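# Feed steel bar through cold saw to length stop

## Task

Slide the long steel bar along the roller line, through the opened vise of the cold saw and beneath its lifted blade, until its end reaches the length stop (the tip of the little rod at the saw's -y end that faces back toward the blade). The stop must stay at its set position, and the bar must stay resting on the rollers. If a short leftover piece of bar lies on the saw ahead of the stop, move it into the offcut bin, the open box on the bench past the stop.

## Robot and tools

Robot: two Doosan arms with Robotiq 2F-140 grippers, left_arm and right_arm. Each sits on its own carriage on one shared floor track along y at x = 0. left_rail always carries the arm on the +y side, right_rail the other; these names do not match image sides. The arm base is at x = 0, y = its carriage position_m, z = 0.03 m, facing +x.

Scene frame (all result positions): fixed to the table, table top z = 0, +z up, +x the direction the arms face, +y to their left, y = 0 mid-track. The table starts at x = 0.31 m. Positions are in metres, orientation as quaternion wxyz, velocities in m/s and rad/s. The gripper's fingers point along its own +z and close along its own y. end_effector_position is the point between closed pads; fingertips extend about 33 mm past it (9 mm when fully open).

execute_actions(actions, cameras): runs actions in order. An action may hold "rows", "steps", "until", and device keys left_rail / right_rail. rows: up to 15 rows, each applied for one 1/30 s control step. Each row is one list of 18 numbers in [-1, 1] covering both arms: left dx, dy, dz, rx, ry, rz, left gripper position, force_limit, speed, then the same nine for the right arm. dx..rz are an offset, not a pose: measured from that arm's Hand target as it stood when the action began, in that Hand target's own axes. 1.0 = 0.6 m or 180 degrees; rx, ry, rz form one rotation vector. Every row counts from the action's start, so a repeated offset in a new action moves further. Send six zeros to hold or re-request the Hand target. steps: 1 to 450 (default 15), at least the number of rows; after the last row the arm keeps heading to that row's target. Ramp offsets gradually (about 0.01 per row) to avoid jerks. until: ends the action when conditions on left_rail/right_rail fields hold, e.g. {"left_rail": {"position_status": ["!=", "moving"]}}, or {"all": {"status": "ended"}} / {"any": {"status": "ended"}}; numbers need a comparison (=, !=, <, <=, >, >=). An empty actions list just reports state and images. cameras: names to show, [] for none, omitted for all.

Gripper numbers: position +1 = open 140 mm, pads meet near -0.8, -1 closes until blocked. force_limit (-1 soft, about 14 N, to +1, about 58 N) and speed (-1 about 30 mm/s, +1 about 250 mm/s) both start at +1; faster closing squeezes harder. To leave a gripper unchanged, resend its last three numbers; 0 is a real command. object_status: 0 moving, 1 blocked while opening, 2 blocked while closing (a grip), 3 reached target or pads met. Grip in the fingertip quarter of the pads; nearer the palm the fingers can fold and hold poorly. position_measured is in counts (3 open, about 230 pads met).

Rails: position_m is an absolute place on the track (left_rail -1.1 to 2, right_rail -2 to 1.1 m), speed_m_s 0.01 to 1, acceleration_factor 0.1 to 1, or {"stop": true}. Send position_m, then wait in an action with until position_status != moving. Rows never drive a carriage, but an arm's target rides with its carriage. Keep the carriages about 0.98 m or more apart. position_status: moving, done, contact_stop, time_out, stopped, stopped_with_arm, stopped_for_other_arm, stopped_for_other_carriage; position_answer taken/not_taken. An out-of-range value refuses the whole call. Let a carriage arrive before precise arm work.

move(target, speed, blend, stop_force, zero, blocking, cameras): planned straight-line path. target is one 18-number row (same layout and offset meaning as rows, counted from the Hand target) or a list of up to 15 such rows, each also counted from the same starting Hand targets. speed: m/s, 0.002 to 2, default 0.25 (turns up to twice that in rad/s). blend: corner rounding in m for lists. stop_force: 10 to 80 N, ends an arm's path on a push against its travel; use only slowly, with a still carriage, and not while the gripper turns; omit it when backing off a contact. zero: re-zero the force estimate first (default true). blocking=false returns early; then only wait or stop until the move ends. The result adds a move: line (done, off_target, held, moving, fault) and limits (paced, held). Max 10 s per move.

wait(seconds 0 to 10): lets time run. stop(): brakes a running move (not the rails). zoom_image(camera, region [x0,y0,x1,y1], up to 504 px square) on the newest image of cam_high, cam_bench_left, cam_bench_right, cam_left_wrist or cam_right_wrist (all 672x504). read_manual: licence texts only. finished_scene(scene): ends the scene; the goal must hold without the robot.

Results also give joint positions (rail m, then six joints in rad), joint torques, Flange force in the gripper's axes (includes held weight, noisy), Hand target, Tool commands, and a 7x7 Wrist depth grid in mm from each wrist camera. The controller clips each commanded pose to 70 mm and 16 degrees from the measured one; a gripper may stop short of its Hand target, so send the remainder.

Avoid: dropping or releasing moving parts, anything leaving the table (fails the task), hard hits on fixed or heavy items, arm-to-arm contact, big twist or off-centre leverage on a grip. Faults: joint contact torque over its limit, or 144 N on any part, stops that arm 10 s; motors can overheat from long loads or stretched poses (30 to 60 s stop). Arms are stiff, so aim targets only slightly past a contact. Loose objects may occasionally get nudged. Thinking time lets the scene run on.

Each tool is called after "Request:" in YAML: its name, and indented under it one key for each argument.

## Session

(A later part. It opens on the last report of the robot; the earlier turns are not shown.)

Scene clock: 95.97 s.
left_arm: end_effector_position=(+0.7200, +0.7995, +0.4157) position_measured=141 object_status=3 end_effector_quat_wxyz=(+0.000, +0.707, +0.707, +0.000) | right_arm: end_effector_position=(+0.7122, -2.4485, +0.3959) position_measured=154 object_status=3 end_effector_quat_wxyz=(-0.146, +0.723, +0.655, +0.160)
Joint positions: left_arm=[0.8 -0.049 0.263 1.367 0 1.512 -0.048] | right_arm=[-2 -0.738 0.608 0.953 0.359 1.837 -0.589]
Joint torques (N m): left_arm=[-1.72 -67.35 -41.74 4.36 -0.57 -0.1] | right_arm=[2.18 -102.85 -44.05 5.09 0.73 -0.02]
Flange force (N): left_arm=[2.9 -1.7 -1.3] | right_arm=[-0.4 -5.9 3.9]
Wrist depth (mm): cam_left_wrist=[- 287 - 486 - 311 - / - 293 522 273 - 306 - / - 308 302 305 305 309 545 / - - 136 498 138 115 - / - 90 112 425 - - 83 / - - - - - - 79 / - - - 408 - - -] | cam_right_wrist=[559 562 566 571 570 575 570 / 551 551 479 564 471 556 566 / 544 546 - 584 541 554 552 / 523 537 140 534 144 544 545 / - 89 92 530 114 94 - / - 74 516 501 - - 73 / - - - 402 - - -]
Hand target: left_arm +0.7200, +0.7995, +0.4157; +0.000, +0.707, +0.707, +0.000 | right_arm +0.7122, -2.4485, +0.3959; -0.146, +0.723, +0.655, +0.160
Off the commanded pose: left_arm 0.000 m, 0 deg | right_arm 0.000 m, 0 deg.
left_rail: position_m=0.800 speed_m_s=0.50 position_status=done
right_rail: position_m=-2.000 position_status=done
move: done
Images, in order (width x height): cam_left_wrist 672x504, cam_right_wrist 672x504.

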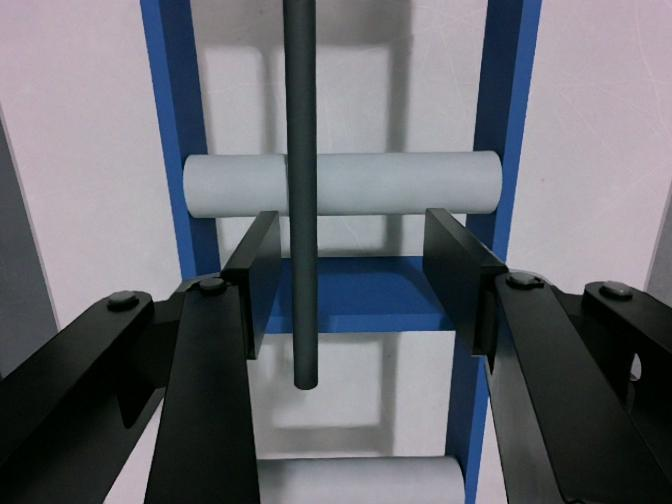

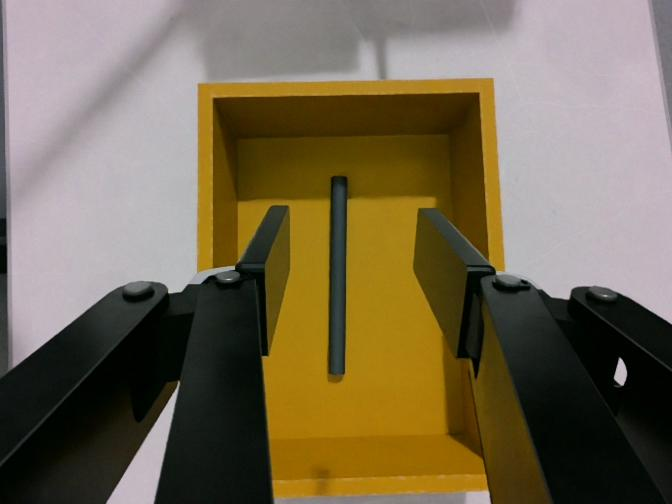

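Request:
execute_actions:
  actions:
    - {"left_rail":{"position_m":0.955},"steps":90,"until":{"left_rail":{"position_status":["!=","moving"]}}}
  cameras: []

Request:
move:
  target:
    - [0,-0.0438,0,0,0,0,-0.1,0,0,0.1058,0,-0.2265,0,0,0,-0.2,0,-1]
    - [0,-0.0438,0.2215,0,0,0,-0.1,0,0,0.791,-0.066,0.132,0.0186,0.139,-0.0244,-0.2,0,-1]
  speed: 0.25
  blend: [0.03,0]
  cameras: ["cam_left_wrist","cam_right_wrist"]

Request:
execute_actions:
  actions:
    - {"rows":[[0,0,0,0,0,0,-1,-0.6,-1,0,0,0,0,0,0,-0.2,0,-1]],"steps":70}
  cameras: ["cam_left_wrist"]

Scene clock: 119.03 s.
left_arm: end_effector_position=(+0.7200, +0.9544, +0.4157) position_measured=141 object_status=3 end_effector_quat_wxyz=(+0.000, +0.707, +0.707, +0.000) | right_arm: end_effector_position=(+0.7122, -2.4485, +0.3959) position_measured=154 object_status=3 end_effector_quat_wxyz=(-0.146, +0.723, +0.655, +0.160)
Joint positions: left_arm=[0.955 -0.049 0.263 1.367 0 1.512 -0.048] | right_arm=[-2 -0.738 0.608 0.953 0.359 1.837 -0.589]
Joint torques (N m): left_arm=[-1.8 -67.22 -41.74 4.35 -0.57 0.04] | right_arm=[2.32 -102.66 -43.45 5.1 0.77 -0.09]
Flange force (N): left_arm=[2.2 -1.7 -0.8] | right_arm=[-1.1 -4.6 2.7]
Wrist depth (mm): cam_left_wrist=[- 293 486 253 - 307 - / - 297 - 274 - 336 - / - 311 - 541 - 317 - / - - 136 - 138 116 583 / - 90 112 351 357 - 86 / - - 494 362 493 - 79 / - - - 376 711 - -] | cam_right_wrist=[560 570 566 571 570 571 570 / 550 556 542 512 481 567 585 / 541 544 568 559 544 549 552 / 531 539 126 540 143 542 536 / - 89 92 535 114 94 95 / - 74 - - - - 73 / - - - 498 - - -]
Hand target: left_arm +0.7200, +0.9544, +0.4157; +0.000, +0.707, +0.707, +0.000 | right_arm +0.7122, -2.4485, +0.3959; -0.146, +0.723, +0.655, +0.160
Tool commands: left_gripper/position=-0.1 left_gripper/force_limit=+0.0 left_gripper/speed=+0.0 right_gripper/position=-0.2 right_gripper/force_limit=+0.0 right_gripper/speed=-1.0
Off the commanded pose: left_arm 0.000 m, 0 deg | right_arm 0.000 m, 0 deg.
left_rail: position_m=0.955 speed_m_s=0.50 position_status=done
right_rail: position_m=-2.000 position_status=done
No camera images: "cameras" was empty.

Scene clock: 121.93 s.
left_arm: end_effector_position=(+0.6937, +0.9545, +0.2828) position_measured=141 object_status=3 end_effector_quat_wxyz=(+0.000, +0.707, +0.707, +0.000) | right_arm: end_effector_position=(+0.7184, -1.9835, +0.5251) position_measured=154 object_status=3 end_effector_quat_wxyz=(-0.299, +0.642, +0.640, +0.299)
Joint positions: left_arm=[0.955 -0.051 0.26 1.613 0 1.269 -0.05] | right_arm=[-2 -0.366 0.324 1.303 0.829 1.81 -0.283]
Joint torques (N m): left_arm=[-1.88 -66.02 -39.9 4.22 -0.56 -0.06] | right_arm=[1.29 -75.53 -43.79 5.12 0.98 -0.1]
Flange force (N): left_arm=[3.6 -0.4 -1.2] | right_arm=[-2.6 -4.4 2.0]
Wrist depth (mm): cam_left_wrist=[- 175 - 135 - - 208 / - 186 - 142 - 395 208 / - 199 - 151 - - 210 / - 190 118 159 138 - 219 / - 90 135 172 - - 83 / - - - 183 - - 79 / - - - 201 235 - -] | cam_right_wrist=[1037 - 641 331 331 331 316 / 945 610 587 560 577 463 1929 / 800 812 584 516 541 809 1853 / 747 754 140 466 144 535 1612 / - 89 92 423 126 93 96 / - 74 382 388 390 - 73 / - - - 570 - - -]
Hand target: left_arm +0.6937, +0.9545, +0.2828; +0.000, +0.707, +0.707, +0.000 | right_arm +0.7184, -1.9834, +0.5251; -0.299, +0.642, +0.640, +0.299
Off the commanded pose: left_arm 0.000 m, 0 deg | right_arm 0.000 m, 0 deg.
left_rail: position_m=0.955 speed_m_s=0.50 position_status=done
right_rail: position_m=-2.000 position_status=done
move: done
Images, in order (width x height): cam_left_wrist 672x504, cam_right_wrist 672x504.

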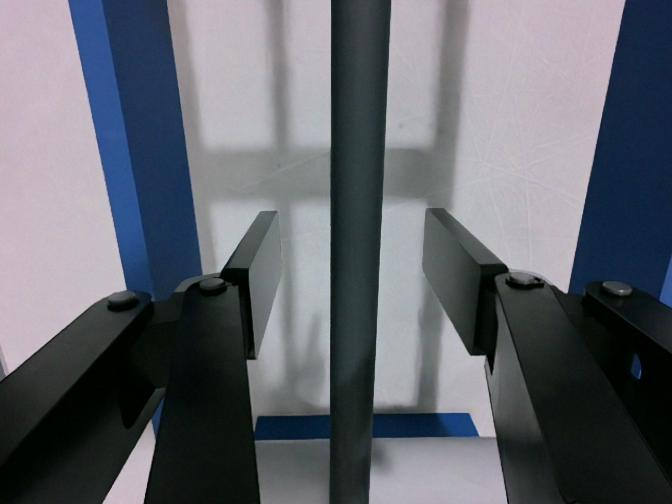

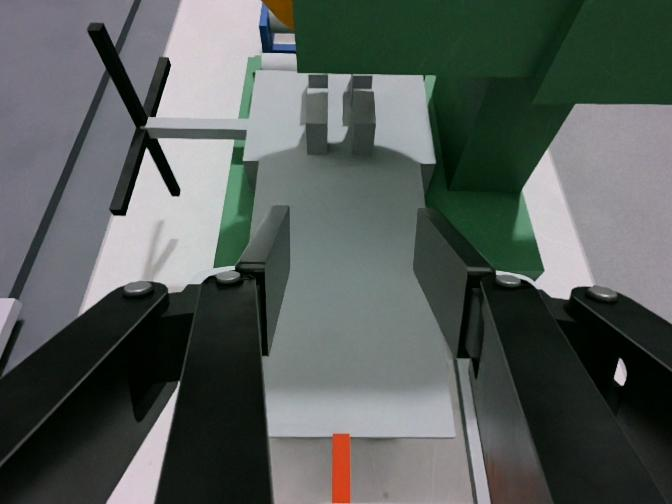

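Scene clock: 124.47 s.
left_arm: end_effector_position=(+0.6937, +0.9545, +0.2828) position_measured=201 object_status=2 end_effector_quat_wxyz=(+0.000, +0.707, +0.707, +0.000) | right_arm: end_effector_position=(+0.7184, -1.9834, +0.5251) position_measured=154 object_status=3 end_effector_quat_wxyz=(-0.299, +0.642, +0.640, +0.299)
Joint positions: left_arm=[0.955 -0.051 0.26 1.613 0 1.268 -0.05] | right_arm=[-2 -0.366 0.324 1.303 0.83 1.81 -0.283]
Joint torques (N m): left_arm=[-0.91 -58.98 -18.46 3.47 9.81 -0.45] | right_arm=[2.14 -75.76 -43.63 4.86 0.73 -0.1]
Flange force (N): left_arm=[1.9 27.1 -13.5] | right_arm=[-3.3 -4.0 0.9]
Wrist depth (mm): cam_left_wrist=[- 189 - 135 - 380 207 / - 187 - 142 - - 208 / - 200 - 151 - - 218 / - 199 - 159 - 444 218 / - - 89 170 - - 209 / - - - 181 - - - / - - - 192 - - -] | cam_right_wrist=[- 1142 669 333 331 332 315 / - 634 587 559 583 467 1883 / 774 670 564 520 542 587 1796 / 752 749 140 467 143 547 1646 / - 89 92 422 125 94 95 / - 74 381 386 - - 73 / - - - 571 - - -]
Hand target: left_arm +0.6937, +0.9545, +0.2828; +0.000, +0.707, +0.707, +0.000 | right_arm +0.7184, -1.9834, +0.5251; -0.299, +0.642, +0.640, +0.299
Off the commanded pose: left_arm 0.000 m, 0 deg | right_arm 0.000 m, 0 deg.
left_rail: position_m=0.955 speed_m_s=0.50 position_status=done
right_rail: position_m=-2.000 position_status=done
Images, in order (width x height): cam_left_wrist 672x504.

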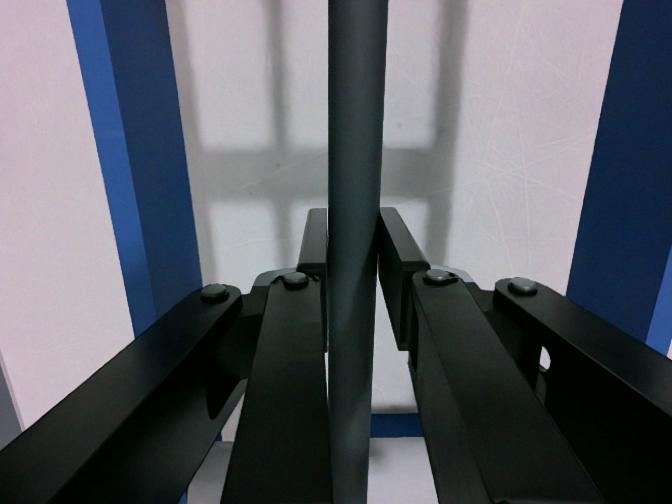

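Request:
move:
  target: [0,0.0505,0,0,0,0,-1,-0.6,-1,0,0,0,0,0,0,-0.2,0,-1]
  speed: 0.05
  cameras: ["cam_left_wrist"]

Request:
execute_actions:
  actions:
    - {"rows":[[0,0,0,0,0,0,-0.2,-0.6,-1,0,0,0,0,0,0,-0.2,0,-1]],"steps":70}
  cameras: ["cam_left_wrist"]

Request:
move:
  target: [0,-0.01,-0.15,0,0,0,-0.2,-0.6,-1,0,0,0,0,0,0,-0.2,0,-1]
  speed: 0.25
  cameras: ["cam_left_wrist","cam_high"]

Request:
execute_actions:
  actions:
    - {"left_rail":{"position_m":1.52},"steps":120,"until":{"left_rail":{"position_status":["!=","moving"]}}}
  cameras: ["cam_left_wrist"]

Scene clock: 129.77 s.
left_arm: end_effector_position=(+0.7239, +0.9545, +0.2827) position_measured=201 object_status=2 end_effector_quat_wxyz=(+0.000, +0.707, +0.707, +0.000) | right_arm: end_effector_position=(+0.7184, -1.9834, +0.5251) position_measured=154 object_status=3 end_effector_quat_wxyz=(-0.299, +0.642, +0.640, +0.299)
Joint positions: left_arm=[0.955 -0.048 0.306 1.552 0 1.284 -0.048] | right_arm=[-2 -0.366 0.324 1.303 0.83 1.81 -0.283]
Joint torques (N m): left_arm=[-2.75 -69.14 -45.42 4.47 -3.71 0.57] | right_arm=[2.19 -76.05 -43.35 4.98 0.71 -0.09]
Flange force (N): left_arm=[3.0 -12.3 -0.7] | right_arm=[-2.9 -3.0 0.0]
Wrist depth (mm): cam_left_wrist=[187 - - 136 - - 175 / 178 - - 143 - 223 175 / 185 221 - 150 - 229 184 / 187 219 - 158 - 228 194 / - - 89 169 - - - / - - - 181 - - - / - - - - - - -] | cam_right_wrist=[1100 1070 774 331 330 324 314 / 912 621 596 550 577 467 1913 / 847 795 590 520 550 803 1824 / 790 762 126 463 143 550 1646 / - 89 92 426 125 93 95 / - 74 - 404 392 - 73 / - - - 559 - - -]
Hand target: left_arm +0.7240, +0.9545, +0.2828; +0.000, +0.707, +0.707, +0.000 | right_arm +0.7184, -1.9834, +0.5251; -0.299, +0.642, +0.640, +0.299
Off the commanded pose: left_arm 0.000 m, 0 deg | right_arm 0.000 m, 0 deg.
left_rail: position_m=0.955 speed_m_s=0.50 position_status=done
right_rail: position_m=-2.000 position_status=done
move: done
Images, in order (width x height): cam_left_wrist 672x504.

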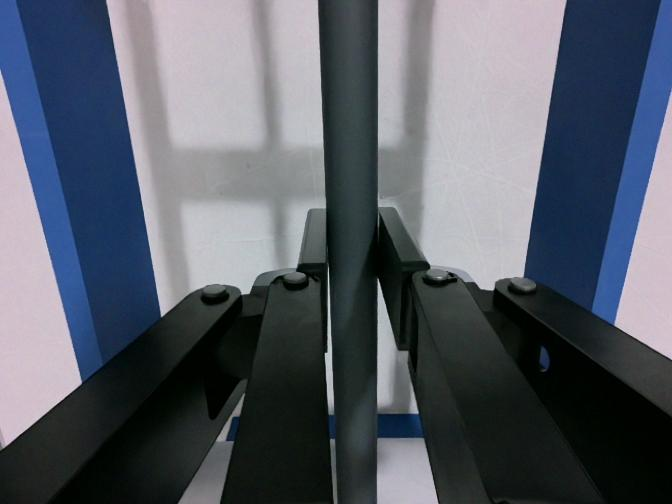

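Scene clock: 132.30 s.
left_arm: end_effector_position=(+0.7240, +0.9545, +0.2827) position_measured=154 object_status=3 end_effector_quat_wxyz=(+0.000, +0.707, +0.707, +0.000) | right_arm: end_effector_position=(+0.7184, -1.9834, +0.5251) position_measured=154 object_status=3 end_effector_quat_wxyz=(-0.299, +0.642, +0.640, +0.299)
Joint positions: left_arm=[0.955 -0.048 0.306 1.551 0 1.284 -0.048] | right_arm=[-2 -0.366 0.324 1.303 0.83 1.81 -0.283]
Joint torques (N m): left_arm=[-2.42 -70.59 -40.51 4.2 -0.65 0.07] | right_arm=[2.97 -75.76 -43.57 5 0.75 -0.07]
Flange force (N): left_arm=[2.9 -1.2 -1.0] | right_arm=[-3.6 -4.4 -0.3]
Wrist depth (mm): cam_left_wrist=[187 - 366 134 - - 174 / 186 - 395 142 - 227 174 / 185 222 407 149 - 227 183 / 187 222 118 159 140 229 190 / - 89 108 168 - - 81 / - - - 182 - - - / - - - 229 236 - -] | cam_right_wrist=[- 1070 715 331 342 334 315 / 977 626 597 551 587 433 1994 / 837 787 594 518 563 817 1796 / - 742 140 466 143 541 1646 / - 89 92 423 126 93 96 / - 74 384 388 - - 73 / - - - 575 - - -]
Hand target: left_arm +0.7240, +0.9545, +0.2828; +0.000, +0.707, +0.707, +0.000 | right_arm +0.7184, -1.9834, +0.5251; -0.299, +0.642, +0.640, +0.299
Off the commanded pose: left_arm 0.000 m, 0 deg | right_arm 0.000 m, 0 deg.
left_rail: position_m=0.955 speed_m_s=0.50 position_status=done
right_rail: position_m=-2.000 position_status=done
Images, in order (width x height): cam_left_wrist 672x504.

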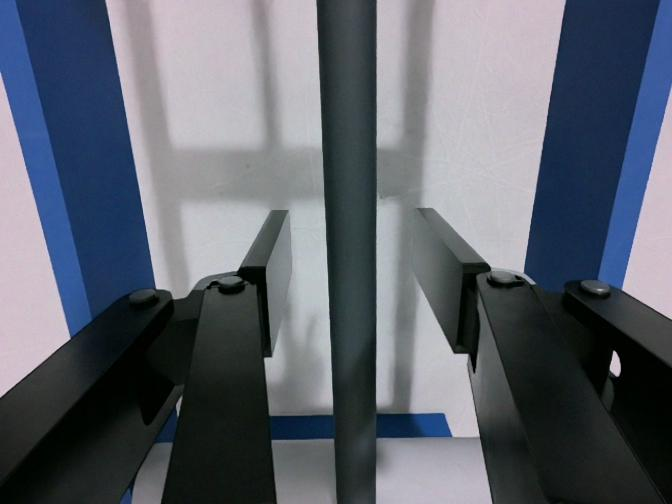

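Scene clock: 133.17 s.
left_arm: end_effector_position=(+0.7180, +0.9545, +0.3727) position_measured=154 object_status=3 end_effector_quat_wxyz=(+0.000, +0.707, +0.707, +0.000) | right_arm: end_effector_position=(+0.7184, -1.9834, +0.5251) position_measured=154 object_status=3 end_effector_quat_wxyz=(-0.299, +0.642, +0.640, +0.299)
Joint positions: left_arm=[0.955 -0.049 0.266 1.44 0 1.436 -0.049] | right_arm=[-2 -0.366 0.324 1.303 0.83 1.81 -0.283]
Joint torques (N m): left_arm=[-2.27 -67.57 -40.56 4.31 -0.52 -0.07] | right_arm=[2.63 -75.2 -43.69 5.02 0.77 -0.09]
Flange force (N): left_arm=[3.3 0.6 -2.5] | right_arm=[-3.3 -5.4 0.7]
Wrist depth (mm): cam_left_wrist=[- 244 - 222 - 252 - / - 260 468 239 - 269 - / - 276 - - 498 291 520 / - 278 118 255 140 296 - / - 89 109 - - - 81 / - - 315 314 315 - - / - - - 439 - - -] | cam_right_wrist=[1100 1065 735 331 331 332 316 / 909 590 593 562 581 469 2011 / 777 713 626 525 537 581 1868 / 779 - 140 473 143 540 1634 / - 89 92 426 126 93 96 / - 74 383 389 390 - 73 / - - - 575 - - -]
Hand target: left_arm +0.7180, +0.9545, +0.3728; +0.000, +0.707, +0.707, +0.000 | right_arm +0.7184, -1.9834, +0.5251; -0.299, +0.642, +0.640, +0.299
Off the commanded pose: left_arm 0.000 m, 0 deg | right_arm 0.000 m, 0 deg.
left_rail: position_m=0.955 speed_m_s=0.50 position_status=done
right_rail: position_m=-2.000 position_status=done
move: done
Images, in order (width x height): cam_high 672x504, cam_left_wrist 672x504.

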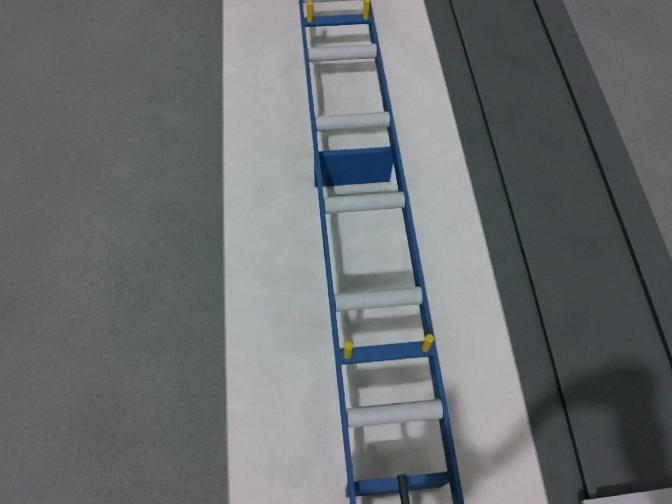

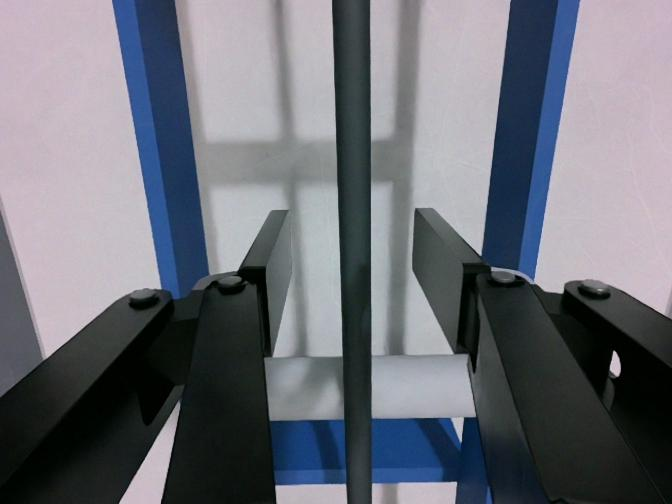

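Scene clock: 135.30 s.
left_arm: end_effector_position=(+0.7180, +1.5194, +0.3728) position_measured=154 object_status=3 end_effector_quat_wxyz=(+0.000, +0.707, +0.707, +0.000) | right_arm: end_effector_position=(+0.7184, -1.9834, +0.5251) position_measured=154 object_status=3 end_effector_quat_wxyz=(-0.299, +0.642, +0.640, +0.299)
Joint positions: left_arm=[1.52 -0.049 0.266 1.44 0 1.436 -0.049] | right_arm=[-2 -0.366 0.324 1.303 0.83 1.81 -0.283]
Joint torques (N m): left_arm=[-1.68 -67.09 -41.56 4.29 -0.46 -0.02] | right_arm=[2.53 -75.67 -43.31 4.94 0.74 -0.1]
Flange force (N): left_arm=[2.0 -2.4 -0.8] | right_arm=[-2.9 -3.7 -0.2]
Wrist depth (mm): cam_left_wrist=[442 244 297 295 334 268 446 / - 245 253 251 258 252 - / - 260 263 259 263 272 - / - 276 118 255 140 293 - / - 90 110 298 300 - 80 / - - - 298 - - - / - - - 316 - - -] | cam_right_wrist=[- 1060 674 331 330 331 315 / - 616 594 552 590 466 1883 / 832 803 568 507 537 596 1756 / 733 762 140 465 143 536 1623 / - 89 92 424 126 93 96 / - 74 380 389 390 - 73 / - - - 581 - - -]
Hand target: left_arm +0.7180, +1.5195, +0.3728; +0.000, +0.707, +0.707, +0.000 | right_arm +0.7184, -1.9834, +0.5251; -0.299, +0.642, +0.640, +0.299
Tool commands: left_gripper/position=-0.2 left_gripper/force_limit=-0.6 left_gripper/speed=-1.0 right_gripper/position=-0.2 right_gripper/force_limit=+0.0 right_gripper/speed=-1.0
Off the commanded pose: left_arm 0.000 m, 0 deg | right_arm 0.000 m, 0 deg.
left_rail: position_m=1.520 speed_m_s=0.50 position_status=done
right_rail: position_m=-2.000 position_status=done
Images, in order (width x height): cam_left_wrist 672x504.

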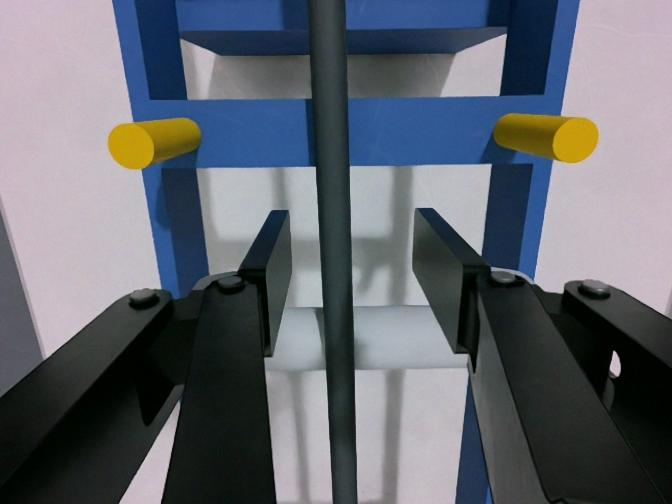

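Request:
move:
  target: [0,-0.0127,0.15,0,0,0,-0.2,-0.6,-1,0,0,0,0,0,0,-0.2,0,-1]
  speed: 0.15
  cameras: ["cam_left_wrist"]

Request:
execute_actions:
  actions:
    - {"rows":[[0,0,0,0,0,0,-1,-0.6,-1,0,0,0,0,0,0,-0.2,0,-1]],"steps":65}
  cameras: ["cam_left_wrist"]

Scene clock: 140.17 s.
left_arm: end_effector_position=(+0.7104, +1.5195, +0.2828) position_measured=154 object_status=3 end_effector_quat_wxyz=(+0.000, +0.707, +0.707, +0.000) | right_arm: end_effector_position=(+0.7184, -1.9834, +0.5251) position_measured=154 object_status=3 end_effector_quat_wxyz=(-0.299, +0.642, +0.640, +0.299)
Joint positions: left_arm=[1.52 -0.049 0.285 1.58 0 1.277 -0.049] | right_arm=[-2 -0.366 0.324 1.303 0.83 1.81 -0.283]
Joint torques (N m): left_arm=[-1.98 -67.8 -40.32 4.15 -0.56 0.04] | right_arm=[2.85 -75.49 -43.53 4.95 0.74 -0.12]
Flange force (N): left_arm=[2.4 -2.2 -1.3] | right_arm=[-3.4 -4.6 0.0]
Wrist depth (mm): cam_left_wrist=[166 209 267 136 272 280 194 / 165 167 167 144 168 169 168 / - 175 175 152 176 177 177 / - 206 118 162 140 431 195 / - 89 109 171 - - 86 / - - - 186 223 - - / - - - 201 - - -] | cam_right_wrist=[- - 603 332 331 331 315 / 927 596 594 555 583 453 1945 / 844 809 536 515 523 823 1810 / 795 740 125 463 143 560 1634 / - 89 92 423 125 94 96 / - 74 - 391 391 - 73 / - - - 575 - - -]
Hand target: left_arm +0.7104, +1.5195, +0.2828; +0.000, +0.707, +0.707, +0.000 | right_arm +0.7184, -1.9834, +0.5251; -0.299, +0.642, +0.640, +0.299
Off the commanded pose: left_arm 0.000 m, 0 deg | right_arm 0.000 m, 0 deg.
left_rail: position_m=1.520 speed_m_s=0.50 position_status=done
right_rail: position_m=-2.000 position_status=done
move: done
Images, in order (width x height): cam_left_wrist 672x504.

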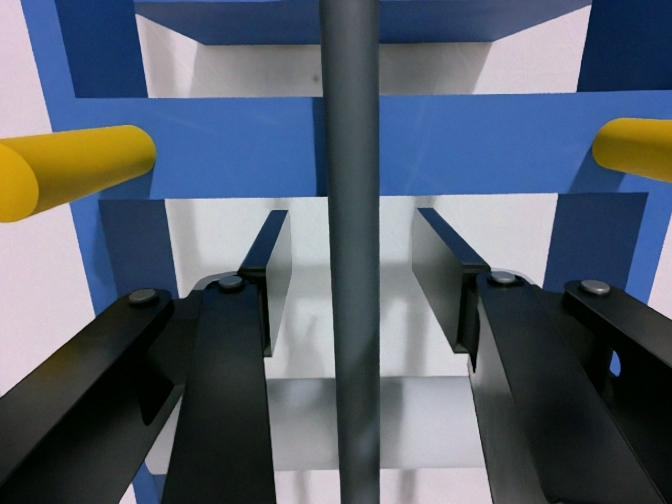

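Scene clock: 142.53 s.
left_arm: end_effector_position=(+0.7104, +1.5195, +0.2828) position_measured=200 object_status=2 end_effector_quat_wxyz=(+0.000, +0.707, +0.707, +0.000) | right_arm: end_effector_position=(+0.7184, -1.9834, +0.5251) position_measured=154 object_status=3 end_effector_quat_wxyz=(-0.299, +0.642, +0.640, +0.299)
Joint positions: left_arm=[1.52 -0.049 0.285 1.58 0 1.277 -0.049] | right_arm=[-2 -0.366 0.324 1.303 0.83 1.81 -0.283]
Joint torques (N m): left_arm=[-2.26 -63.17 -23.94 3.89 7.32 0.39] | right_arm=[2.44 -75.57 -43.69 5.01 0.82 -0.09]
Flange force (N): left_arm=[1.7 20.5 -10.2] | right_arm=[-3.3 -4.7 0.8]
Wrist depth (mm): cam_left_wrist=[167 210 322 136 276 277 193 / 166 168 170 143 168 169 168 / - 175 175 153 175 176 177 / - 207 - 156 - 249 204 / - 192 89 170 - - 201 / - - - 182 - - - / - - - - - - -] | cam_right_wrist=[1080 985 1065 330 331 327 316 / 1001 605 599 556 596 448 1929 / - 629 563 510 568 800 1824 / - - 126 463 144 560 1612 / - 89 92 425 126 94 96 / - 74 381 388 389 - 73 / - - - 571 - - -]
Hand target: left_arm +0.7104, +1.5195, +0.2828; +0.000, +0.707, +0.707, +0.000 | right_arm +0.7184, -1.9834, +0.5251; -0.299, +0.642, +0.640, +0.299
Off the commanded pose: left_arm 0.000 m, 0 deg | right_arm 0.000 m, 0 deg.
left_rail: position_m=1.520 speed_m_s=0.50 position_status=done
right_rail: position_m=-2.000 position_status=done
Images, in order (width x height): cam_left_wrist 672x504.

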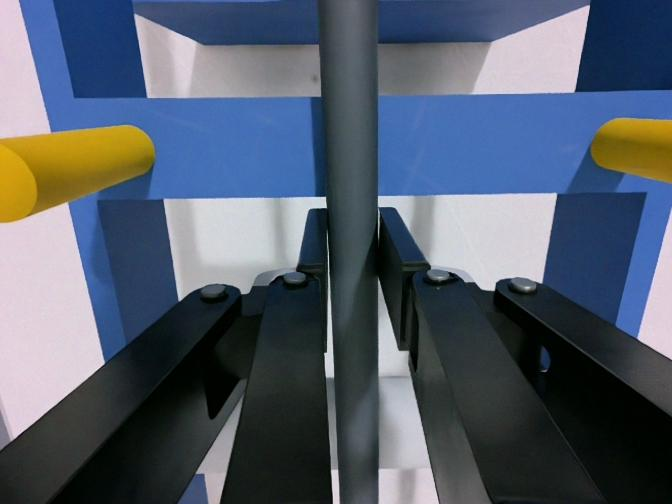

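Request:
execute_actions:
  actions:
    - {"left_rail":{"position_m":-0.55,"speed_m_s":0.35,"acceleration_factor":0.15},"steps":350,"until":{"left_rail":{"position_status":["!=","moving"]}}}
  cameras: ["cam_right_wrist","cam_bench_right","cam_left_wrist"]

Request:
zoom_image:
  camera: "cam_right_wrist"
  region: [290, 50, 400, 170]

Scene clock: 154.23 s.
left_arm: end_effector_position=(+0.7104, -0.5505, +0.2828) position_measured=200 object_status=2 end_effector_quat_wxyz=(+0.000, +0.707, +0.707, +0.000) | right_arm: end_effector_position=(+0.7184, -1.9834, +0.5251) position_measured=154 object_status=3 end_effector_quat_wxyz=(-0.299, +0.642, +0.640, +0.299)
Joint positions: left_arm=[-0.55 -0.049 0.285 1.58 0 1.277 -0.049] | right_arm=[-2 -0.366 0.324 1.303 0.83 1.81 -0.283]
Joint torques (N m): left_arm=[-1.87 -62.89 -31.13 4.22 2.66 0.38] | right_arm=[2.52 -75.56 -43.79 4.97 0.72 -0.11]
Flange force (N): left_arm=[1.9 7.5 -9.3] | right_arm=[-3.0 -4.9 0.5]
Wrist depth (mm): cam_left_wrist=[166 196 - 136 - - 194 / 167 209 - 143 389 - 194 / 176 206 - 150 - - 195 / - 206 - 158 - 262 203 / - 193 89 170 - - 201 / - - - 182 - - - / - - - - - - -] | cam_right_wrist=[- 1065 1028 332 331 333 316 / 916 623 596 559 584 465 1945 / 856 787 578 517 567 806 1796 / 731 - 140 461 129 729 1590 / - 89 92 425 126 94 96 / - 74 381 397 390 - 73 / - - - 571 - - -]
Hand target: left_arm +0.7104, -0.5505, +0.2828; +0.000, +0.707, +0.707, +0.000 | right_arm +0.7184, -1.9834, +0.5251; -0.299, +0.642, +0.640, +0.299
Tool commands: left_gripper/position=-1.0 left_gripper/force_limit=-0.6 left_gripper/speed=-1.0 right_gripper/position=-0.2 right_gripper/force_limit=+0.0 right_gripper/speed=-1.0
Off the commanded pose: left_arm 0.000 m, 0 deg | right_arm 0.000 m, 0 deg.
left_rail: position_m=-0.550 speed_m_s=0.35 position_status=done
right_rail: position_m=-2.000 position_status=done
Images, in order (width x height): cam_bench_right 672x504, cam_left_wrist 672x504, cam_right_wrist 672x504.

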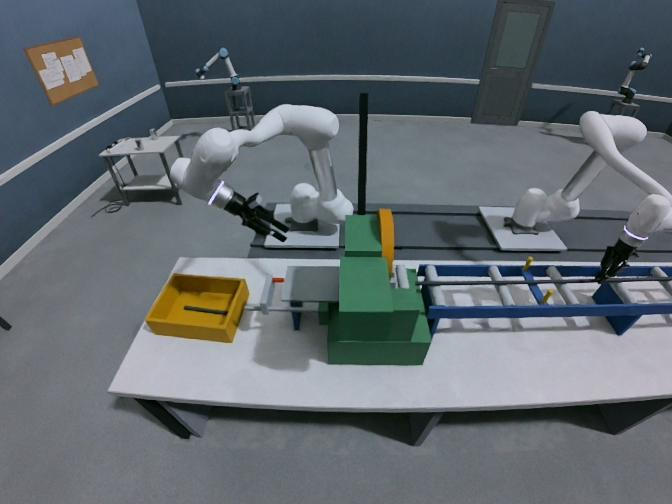

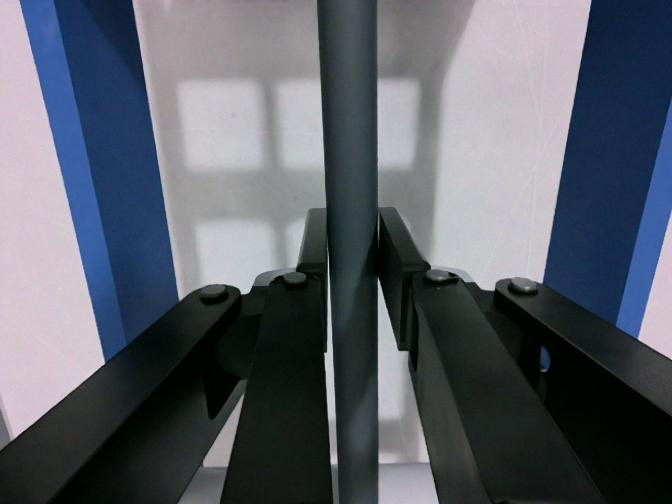

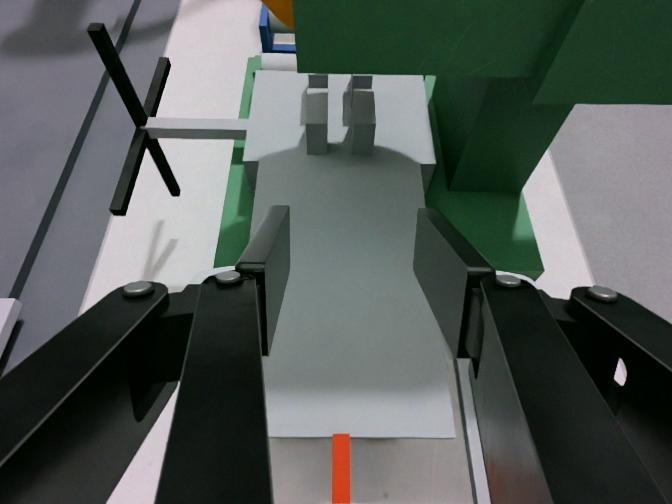

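Scaled by 4.200.

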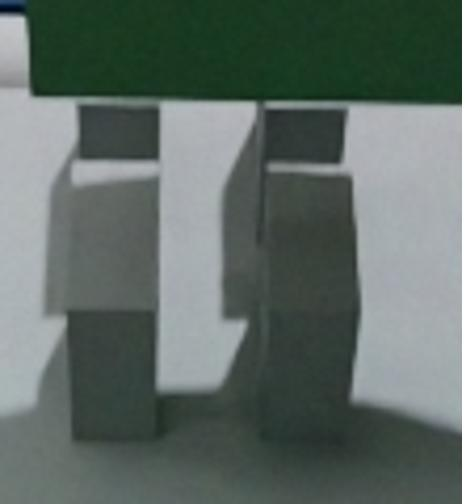

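Slow steps on to tip ≈ −1.50 then −1.53.

Request:
execute_actions:
  actions:
    - {"left_rail":{"position_m":-0.62,"speed_m_s":0.1,"acceleration_factor":0.1},"steps":90,"until":{"left_rail":{"position_status":["!=","moving"]}}}
  cameras: ["cam_right_wrist"]

Request:
zoom_image:
  camera: "cam_right_wrist"
  region: [290, 50, 400, 170]

Scene clock: 158.13 s.
left_arm: end_effector_position=(+0.7104, -0.6206, +0.2828) position_measured=200 object_status=2 end_effector_quat_wxyz=(+0.000, +0.707, +0.707, +0.000) | right_arm: end_effector_position=(+0.7184, -1.9834, +0.5251) position_measured=154 object_status=3 end_effector_quat_wxyz=(-0.299, +0.642, +0.640, +0.299)
Joint positions: left_arm=[-0.62 -0.049 0.285 1.58 0 1.277 -0.049] | right_arm=[-2 -0.366 0.324 1.303 0.83 1.81 -0.283]
Joint torques (N m): left_arm=[-1.76 -62.44 -30.39 4.36 3.04 0.28] | right_arm=[2.56 -75.86 -43.45 5.01 0.74 -0.07]
Flange force (N): left_arm=[2.7 7.9 -10.0] | right_arm=[-3.3 -3.8 0.0]
Wrist depth (mm): cam_left_wrist=[166 199 - 136 - - 193 / 167 209 - 143 385 - 194 / 174 208 - 150 - - 194 / - 207 - 160 - 252 204 / - 192 89 170 - - 202 / - - - 182 - - - / - - - - - - -] | cam_right_wrist=[- 1019 688 329 331 332 318 / - 593 597 554 599 359 1994 / 835 823 552 520 540 593 1839 / 787 - 126 470 143 563 1681 / - 89 92 425 126 94 96 / - 74 383 391 390 - 73 / - - - 575 - - -]
Hand target: left_arm +0.7104, -0.6205, +0.2828; +0.000, +0.707, +0.707, +0.000 | right_arm +0.7184, -1.9834, +0.5251; -0.299, +0.642, +0.640, +0.299
Tool commands: left_gripper/position=-1.0 left_gripper/force_limit=-0.6 left_gripper/speed=-1.0 right_gripper/position=-0.2 right_gripper/force_limit=+0.0 right_gripper/speed=-1.0
Off the commanded pose: left_arm 0.000 m, 0 deg | right_arm 0.000 m, 0 deg.
left_rail: position_m=-0.620 speed_m_s=0.10 position_status=done
right_rail: position_m=-2.000 position_status=done
Images, in order (width x height): cam_right_wrist 672x504.

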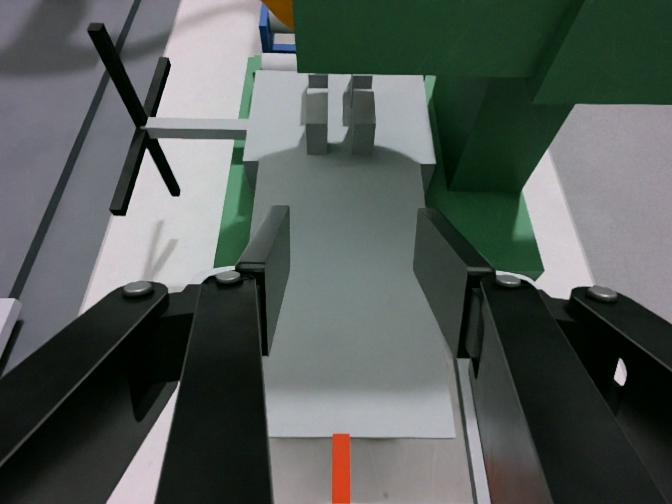

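Scaled by 4.200.

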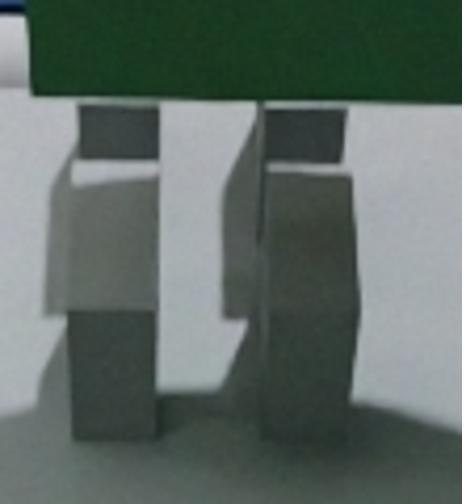

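Request:
execute_actions:
  actions:
    - {"left_rail":{"position_m":-0.645},"steps":90,"until":{"left_rail":{"position_status":["!=","moving"]}}}
  cameras: ["cam_right_wrist"]

Request:
zoom_image:
  camera: "cam_right_wrist"
  region: [290, 50, 400, 170]

Scene clock: 161.27 s.
left_arm: end_effector_position=(+0.7104, -0.6454, +0.2827) position_measured=200 object_status=2 end_effector_quat_wxyz=(+0.000, +0.707, +0.707, +0.000) | right_arm: end_effector_position=(+0.7184, -1.9834, +0.5251) position_measured=154 object_status=3 end_effector_quat_wxyz=(-0.299, +0.642, +0.640, +0.299)
Joint positions: left_arm=[-0.645 -0.049 0.285 1.58 0 1.277 -0.049] | right_arm=[-2 -0.366 0.324 1.303 0.83 1.81 -0.283]
Joint torques (N m): left_arm=[-18.71 -68.91 -32.85 -3.46 4.13 0.46] | right_arm=[2.46 -75.58 -43.57 5.03 0.76 -0.14]
Flange force (N): left_arm=[25.2 13.7 -2.0] | right_arm=[-3.1 -4.4 0.5]
Wrist depth (mm): cam_left_wrist=[166 368 368 - - - 193 / 167 209 - 143 - - 194 / 175 208 - 151 - - 194 / - 206 - 158 - 265 204 / - 192 89 170 - - 202 / - - - 182 - - - / - - - - - - -] | cam_right_wrist=[- 1046 1041 321 331 333 316 / - 607 596 534 594 467 2064 / 762 652 578 524 544 588 1824 / 762 - 125 465 143 555 1590 / - 89 92 426 125 94 96 / - 74 381 383 - - 73 / - - - 564 - - -]
Hand target: left_arm +0.7104, -0.6455, +0.2828; +0.000, +0.707, +0.707, +0.000 | right_arm +0.7184, -1.9834, +0.5251; -0.299, +0.642, +0.640, +0.299
Tool commands: left_gripper/position=-1.0 left_gripper/force_limit=-0.6 left_gripper/speed=-1.0 right_gripper/position=-0.2 right_gripper/force_limit=+0.0 right_gripper/speed=-1.0
Off the commanded pose: left_arm 0.000 m, 0 deg | right_arm 0.000 m, 0 deg.
left_rail: position_m=-0.645 speed_m_s=0.10 position_status=done
right_rail: position_m=-2.000 position_status=done
Images, in order (width x height): cam_right_wrist 672x504.

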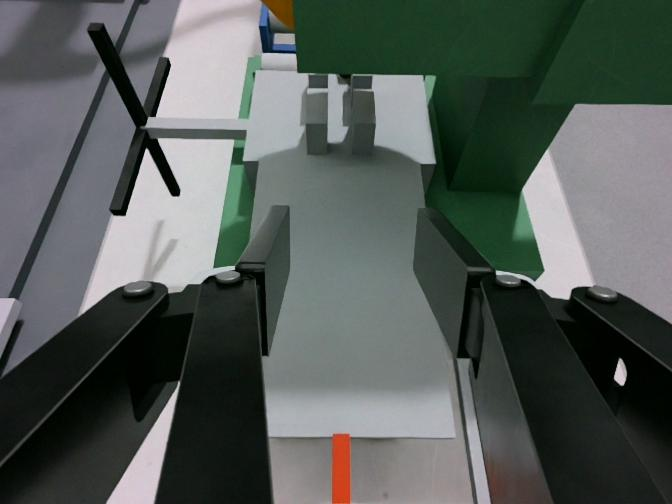

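Scaled by 4.200.

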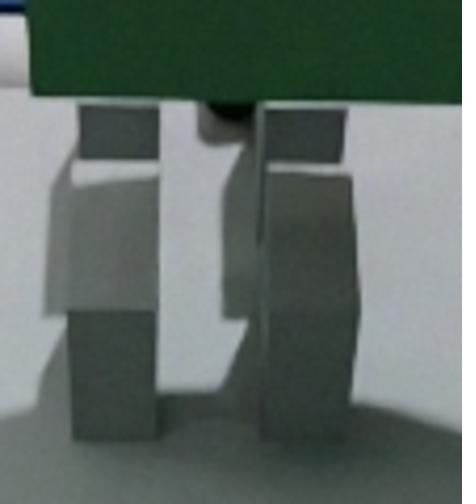

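Request:
execute_actions:
  actions:
    - {"left_rail":{"position_m":-0.615},"steps":90,"until":{"left_rail":{"position_status":["!=","moving"]}}}
  cameras: []

Request:
move:
  target: [0,-0.0155,0,0,0,0,-1,-0.6,-1,0,0,0,0,0,0,-0.2,0,-1]
  speed: 0.04
  cameras: []

Request:
execute_actions:
  actions:
    - {"left_rail":{"position_m":-0.645},"steps":90,"until":{"left_rail":{"position_status":["!=","moving"]}}}
  cameras: ["cam_right_wrist"]

Request:
zoom_image:
  camera: "cam_right_wrist"
  region: [290, 50, 400, 170]

Scene clock: 167.43 s.
left_arm: end_effector_position=(+0.7104, -0.6155, +0.2827) position_measured=200 object_status=2 end_effector_quat_wxyz=(+0.000, +0.707, +0.707, +0.000) | right_arm: end_effector_position=(+0.7184, -1.9834, +0.5251) position_measured=154 object_status=3 end_effector_quat_wxyz=(-0.299, +0.642, +0.640, +0.299)
Joint positions: left_arm=[-0.615 -0.049 0.285 1.58 0 1.277 -0.049] | right_arm=[-2 -0.366 0.324 1.303 0.83 1.81 -0.283]
Joint torques (N m): left_arm=[-2.57 -67.36 -33.02 3.99 3.88 0.38] | right_arm=[2.37 -75.28 -43.6 4.97 0.73 -0.07]
Flange force (N): left_arm=[2.9 10.0 -3.0] | right_arm=[-2.8 -4.9 0.3]
Wrist depth (mm): cam_left_wrist=[167 197 - 136 - - 193 / 167 225 - 143 - - 194 / 175 206 - 151 - - 194 / 425 206 - 158 - 251 204 / - 192 89 170 - - 199 / - - - 182 - - - / - - - - - - -] | cam_right_wrist=[1075 1121 754 329 331 332 317 / 891 597 599 541 631 447 1883 / - 688 584 515 540 850 1898 / 745 782 140 462 144 745 1646 / - 89 92 423 125 94 96 / - 74 - 390 390 - 73 / - - - 583 - - -]
Hand target: left_arm +0.7104, -0.6155, +0.2828; +0.000, +0.707, +0.707, +0.000 | right_arm +0.7184, -1.9834, +0.5251; -0.299, +0.642, +0.640, +0.299
Tool commands: left_gripper/position=-1.0 left_gripper/force_limit=-0.6 left_gripper/speed=-1.0 right_gripper/position=-0.2 right_gripper/force_limit=+0.0 right_gripper/speed=-1.0
Off the commanded pose: left_arm 0.000 m, 0 deg | right_arm 0.000 m, 0 deg.
left_rail: position_m=-0.615 speed_m_s=0.10 position_status=done
right_rail: position_m=-2.000 position_status=done
No camera images: "cameras" was empty.

Scene clock: 168.17 s.
left_arm: end_effector_position=(+0.7011, -0.6155, +0.2828) position_measured=200 object_status=2 end_effector_quat_wxyz=(+0.000, +0.707, +0.707, +0.000) | right_arm: end_effector_position=(+0.7184, -1.9834, +0.5251) position_measured=154 object_status=3 end_effector_quat_wxyz=(-0.299, +0.642, +0.640, +0.299)
Joint positions: left_arm=[-0.615 -0.05 0.271 1.599 0 1.272 -0.05] | right_arm=[-2 -0.366 0.324 1.303 0.83 1.81 -0.283]
Joint torques (N m): left_arm=[-2.84 -51.97 -2.54 3.62 16.28 0.39] | right_arm=[2.41 -75.82 -43.48 4.98 0.73 -0.08]
Flange force (N): left_arm=[3.6 44.1 -26.3] | right_arm=[-2.8 -3.9 -0.1]
Wrist depth (mm): cam_left_wrist=[160 192 - 136 - 378 197 / 167 192 - 143 - - 196 / - 202 - 150 - - 216 / - 202 440 160 - - 207 / - 89 89 171 - - 205 / - - - 182 - - - / - - - - - - -] | cam_right_wrist=[- 1055 757 321 332 334 315 / 985 905 603 550 581 466 2011 / 835 784 591 516 542 826 1853 / 747 729 140 461 144 556 1646 / - 89 92 423 125 94 95 / - 74 383 389 386 - 73 / - - - 575 - - -]
Hand target: left_arm +0.7011, -0.6155, +0.2828; +0.000, +0.707, +0.707, +0.000 | right_arm +0.7184, -1.9834, +0.5251; -0.299, +0.642, +0.640, +0.299
Off the commanded pose: left_arm 0.000 m, 0 deg | right_arm 0.000 m, 0 deg.
left_rail: position_m=-0.615 speed_m_s=0.10 position_status=done
right_rail: position_m=-2.000 position_status=done
move: done
No camera images: "cameras" was empty.

Scene clock: 169.33 s.
left_arm: end_effector_position=(+0.7011, -0.6456, +0.2827) position_measured=200 object_status=2 end_effector_quat_wxyz=(+0.000, +0.707, +0.707, +0.000) | right_arm: end_effector_position=(+0.7184, -1.9834, +0.5251) position_measured=154 object_status=3 end_effector_quat_wxyz=(-0.299, +0.642, +0.640, +0.299)
Joint positions: left_arm=[-0.645 -0.05 0.271 1.599 0 1.272 -0.05] | right_arm=[-2 -0.366 0.324 1.303 0.83 1.81 -0.283]
Joint torques (N m): left_arm=[-3.38 -51 -1.86 3.62 16.52 0.41] | right_arm=[2.09 -75.64 -43.66 4.91 0.76 -0.13]
Flange force (N): left_arm=[4.6 43.6 -26.9] | right_arm=[-2.9 -4.3 0.7]
Wrist depth (mm): cam_left_wrist=[160 194 - 135 386 - 197 / 166 191 - 143 398 - 197 / - 190 408 151 414 - 216 / - 202 - 158 - - 207 / - 89 89 170 - - 208 / - - - 183 - - - / - - - - - - -] | cam_right_wrist=[- 1006 1060 331 332 323 315 / - 621 597 555 570 443 2011 / - 803 575 517 535 2139 1853 / 745 740 140 462 143 555 1657 / - 89 92 425 126 94 95 / - 74 384 390 391 - 73 / - - - 573 - - -]
Hand target: left_arm +0.7011, -0.6455, +0.2828; +0.000, +0.707, +0.707, +0.000 | right_arm +0.7184, -1.9834, +0.5251; -0.299, +0.642, +0.640, +0.299
Tool commands: left_gripper/position=-1.0 left_gripper/force_limit=-0.6 left_gripper/speed=-1.0 right_gripper/position=-0.2 right_gripper/force_limit=+0.0 right_gripper/speed=-1.0
Off the commanded pose: left_arm 0.000 m, 0 deg | right_arm 0.000 m, 0 deg.
left_rail: position_m=-0.645 speed_m_s=0.10 position_status=done
right_rail: position_m=-2.000 position_status=done
Images, in order (width x height): cam_right_wrist 672x504.

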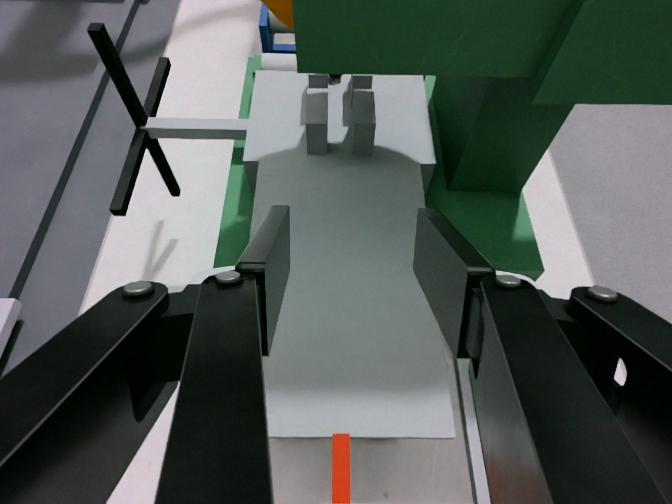

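Scaled by 4.200.

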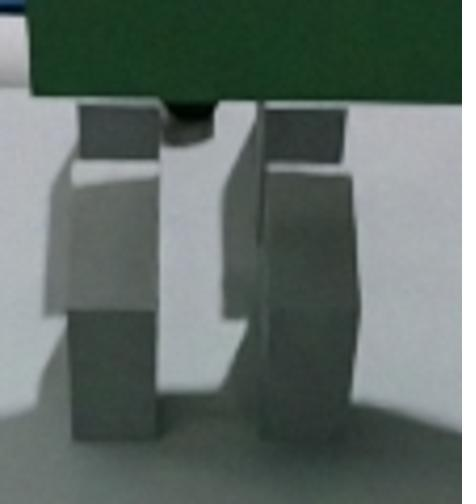

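Request:
move:
  target: [0,0.0078,0,0,0,0,-1,-0.6,-1,0,0,0,0,0,0,-0.2,0,-1]
  speed: 0.04
  cameras: ["cam_right_wrist"]

Request:
zoom_image:
  camera: "cam_right_wrist"
  region: [290, 50, 400, 170]

Request:
execute_actions:
  actions:
    - {"left_rail":{"position_m":-0.675},"steps":90,"until":{"left_rail":{"position_status":["!=","moving"]}}}
  cameras: ["cam_right_wrist"]

Request:
zoom_image:
  camera: "cam_right_wrist"
  region: [290, 50, 400, 170]

Scene clock: 174.17 s.
left_arm: end_effector_position=(+0.7059, -0.6456, +0.2827) position_measured=200 object_status=2 end_effector_quat_wxyz=(+0.000, +0.707, +0.707, +0.000) | right_arm: end_effector_position=(+0.7184, -1.9834, +0.5251) position_measured=154 object_status=3 end_effector_quat_wxyz=(-0.299, +0.642, +0.640, +0.299)
Joint positions: left_arm=[-0.645 -0.05 0.278 1.589 0 1.274 -0.049] | right_arm=[-2 -0.366 0.324 1.303 0.83 1.81 -0.283]
Joint torques (N m): left_arm=[-2.12 -66.38 -40.03 4.35 -1.03 0.44] | right_arm=[2.22 -75.83 -43.61 4.96 0.81 -0.1]
Flange force (N): left_arm=[3.2 -3.2 -2.7] | right_arm=[-3.0 -4.0 0.6]
Wrist depth (mm): cam_left_wrist=[160 215 - 136 - - 192 / 167 199 - 141 - - 192 / 176 211 - 151 - - 201 / - 196 - 158 - - 202 / - 89 89 170 - - 202 / - - - 182 - - - / - - - - - - -] | cam_right_wrist=[- 941 1055 331 331 334 317 / 949 621 583 545 571 467 1945 / 829 782 584 518 539 814 1783 / 772 767 140 474 143 563 1646 / - 89 92 420 126 94 95 / - 74 382 390 391 - 73 / - - - 567 - - -]
Hand target: left_arm +0.7057, -0.6455, +0.2828; +0.000, +0.707, +0.707, +0.000 | right_arm +0.7184, -1.9834, +0.5251; -0.299, +0.642, +0.640, +0.299
Off the commanded pose: left_arm 0.000 m, 0 deg | right_arm 0.000 m, 0 deg.
left_rail: position_m=-0.645 speed_m_s=0.10 position_status=done
right_rail: position_m=-2.000 position_status=done
move: done
Images, in order (width x height): cam_right_wrist 672x504.

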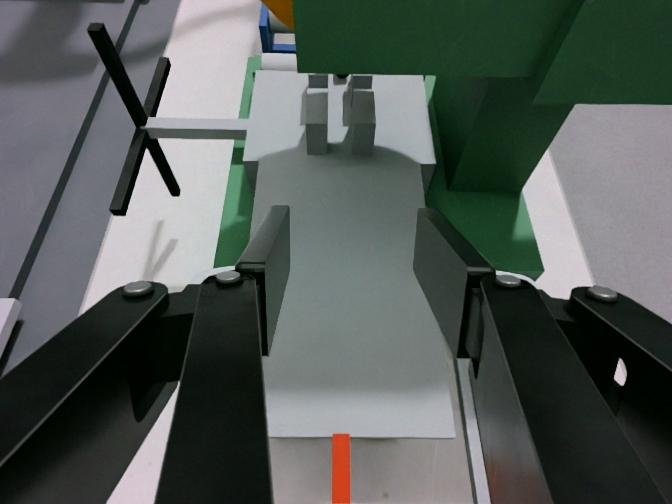

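Scaled by 4.200.

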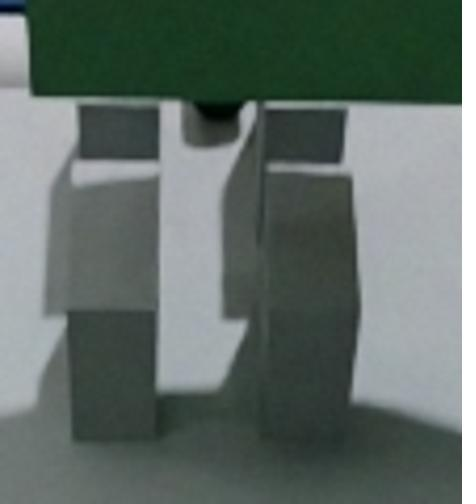

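Scene clock: 175.33 s.
left_arm: end_effector_position=(+0.7058, -0.6755, +0.2827) position_measured=200 object_status=2 end_effector_quat_wxyz=(+0.000, +0.707, +0.707, +0.000) | right_arm: end_effector_position=(+0.7184, -1.9834, +0.5251) position_measured=154 object_status=3 end_effector_quat_wxyz=(-0.299, +0.642, +0.640, +0.299)
Joint positions: left_arm=[-0.675 -0.05 0.278 1.589 0 1.274 -0.049] | right_arm=[-2 -0.366 0.324 1.303 0.83 1.81 -0.283]
Joint torques (N m): left_arm=[-2.08 -66.67 -38.55 4.36 0.24 0.51] | right_arm=[2.16 -75.75 -43.65 4.97 0.77 -0.1]
Flange force (N): left_arm=[1.9 0.4 -2.1] | right_arm=[-3.2 -4.2 0.8]
Wrist depth (mm): cam_left_wrist=[160 199 - - - 378 192 / 167 213 - 144 - - 192 / - 198 - 151 - - 202 / - 209 - 156 - - 202 / - 192 89 - - - 199 / - - - 182 - - - / - - - - - - -] | cam_right_wrist=[- 1126 1028 331 331 333 315 / 881 602 590 556 585 469 1945 / 885 641 613 517 544 567 1783 / 724 742 126 470 143 562 1657 / - 89 92 423 125 94 95 / - 74 382 389 388 - 73 / - - - 571 - - -]
Hand target: left_arm +0.7057, -0.6755, +0.2828; +0.000, +0.707, +0.707, +0.000 | right_arm +0.7184, -1.9834, +0.5251; -0.299, +0.642, +0.640, +0.299
Tool commands: left_gripper/position=-1.0 left_gripper/force_limit=-0.6 left_gripper/speed=-1.0 right_gripper/position=-0.2 right_gripper/force_limit=+0.0 right_gripper/speed=-1.0
Off the commanded pose: left_arm 0.000 m, 0 deg | right_arm 0.000 m, 0 deg.
left_rail: position_m=-0.675 speed_m_s=0.10 position_status=done
right_rail: position_m=-2.000 position_status=done
Images, in order (width x height): cam_right_wrist 672x504.

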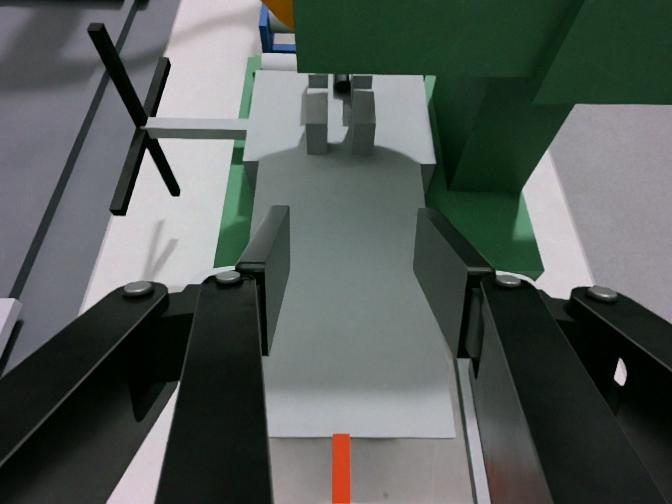

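Scaled by 4.200.

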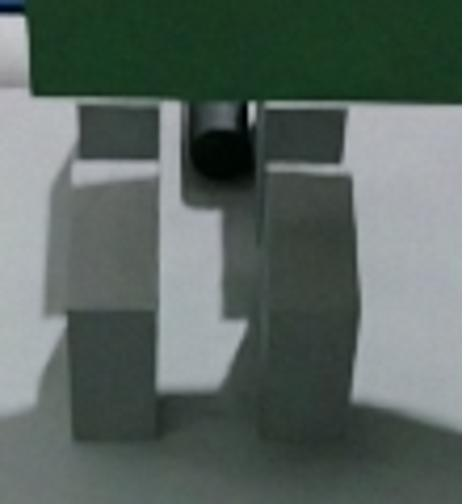

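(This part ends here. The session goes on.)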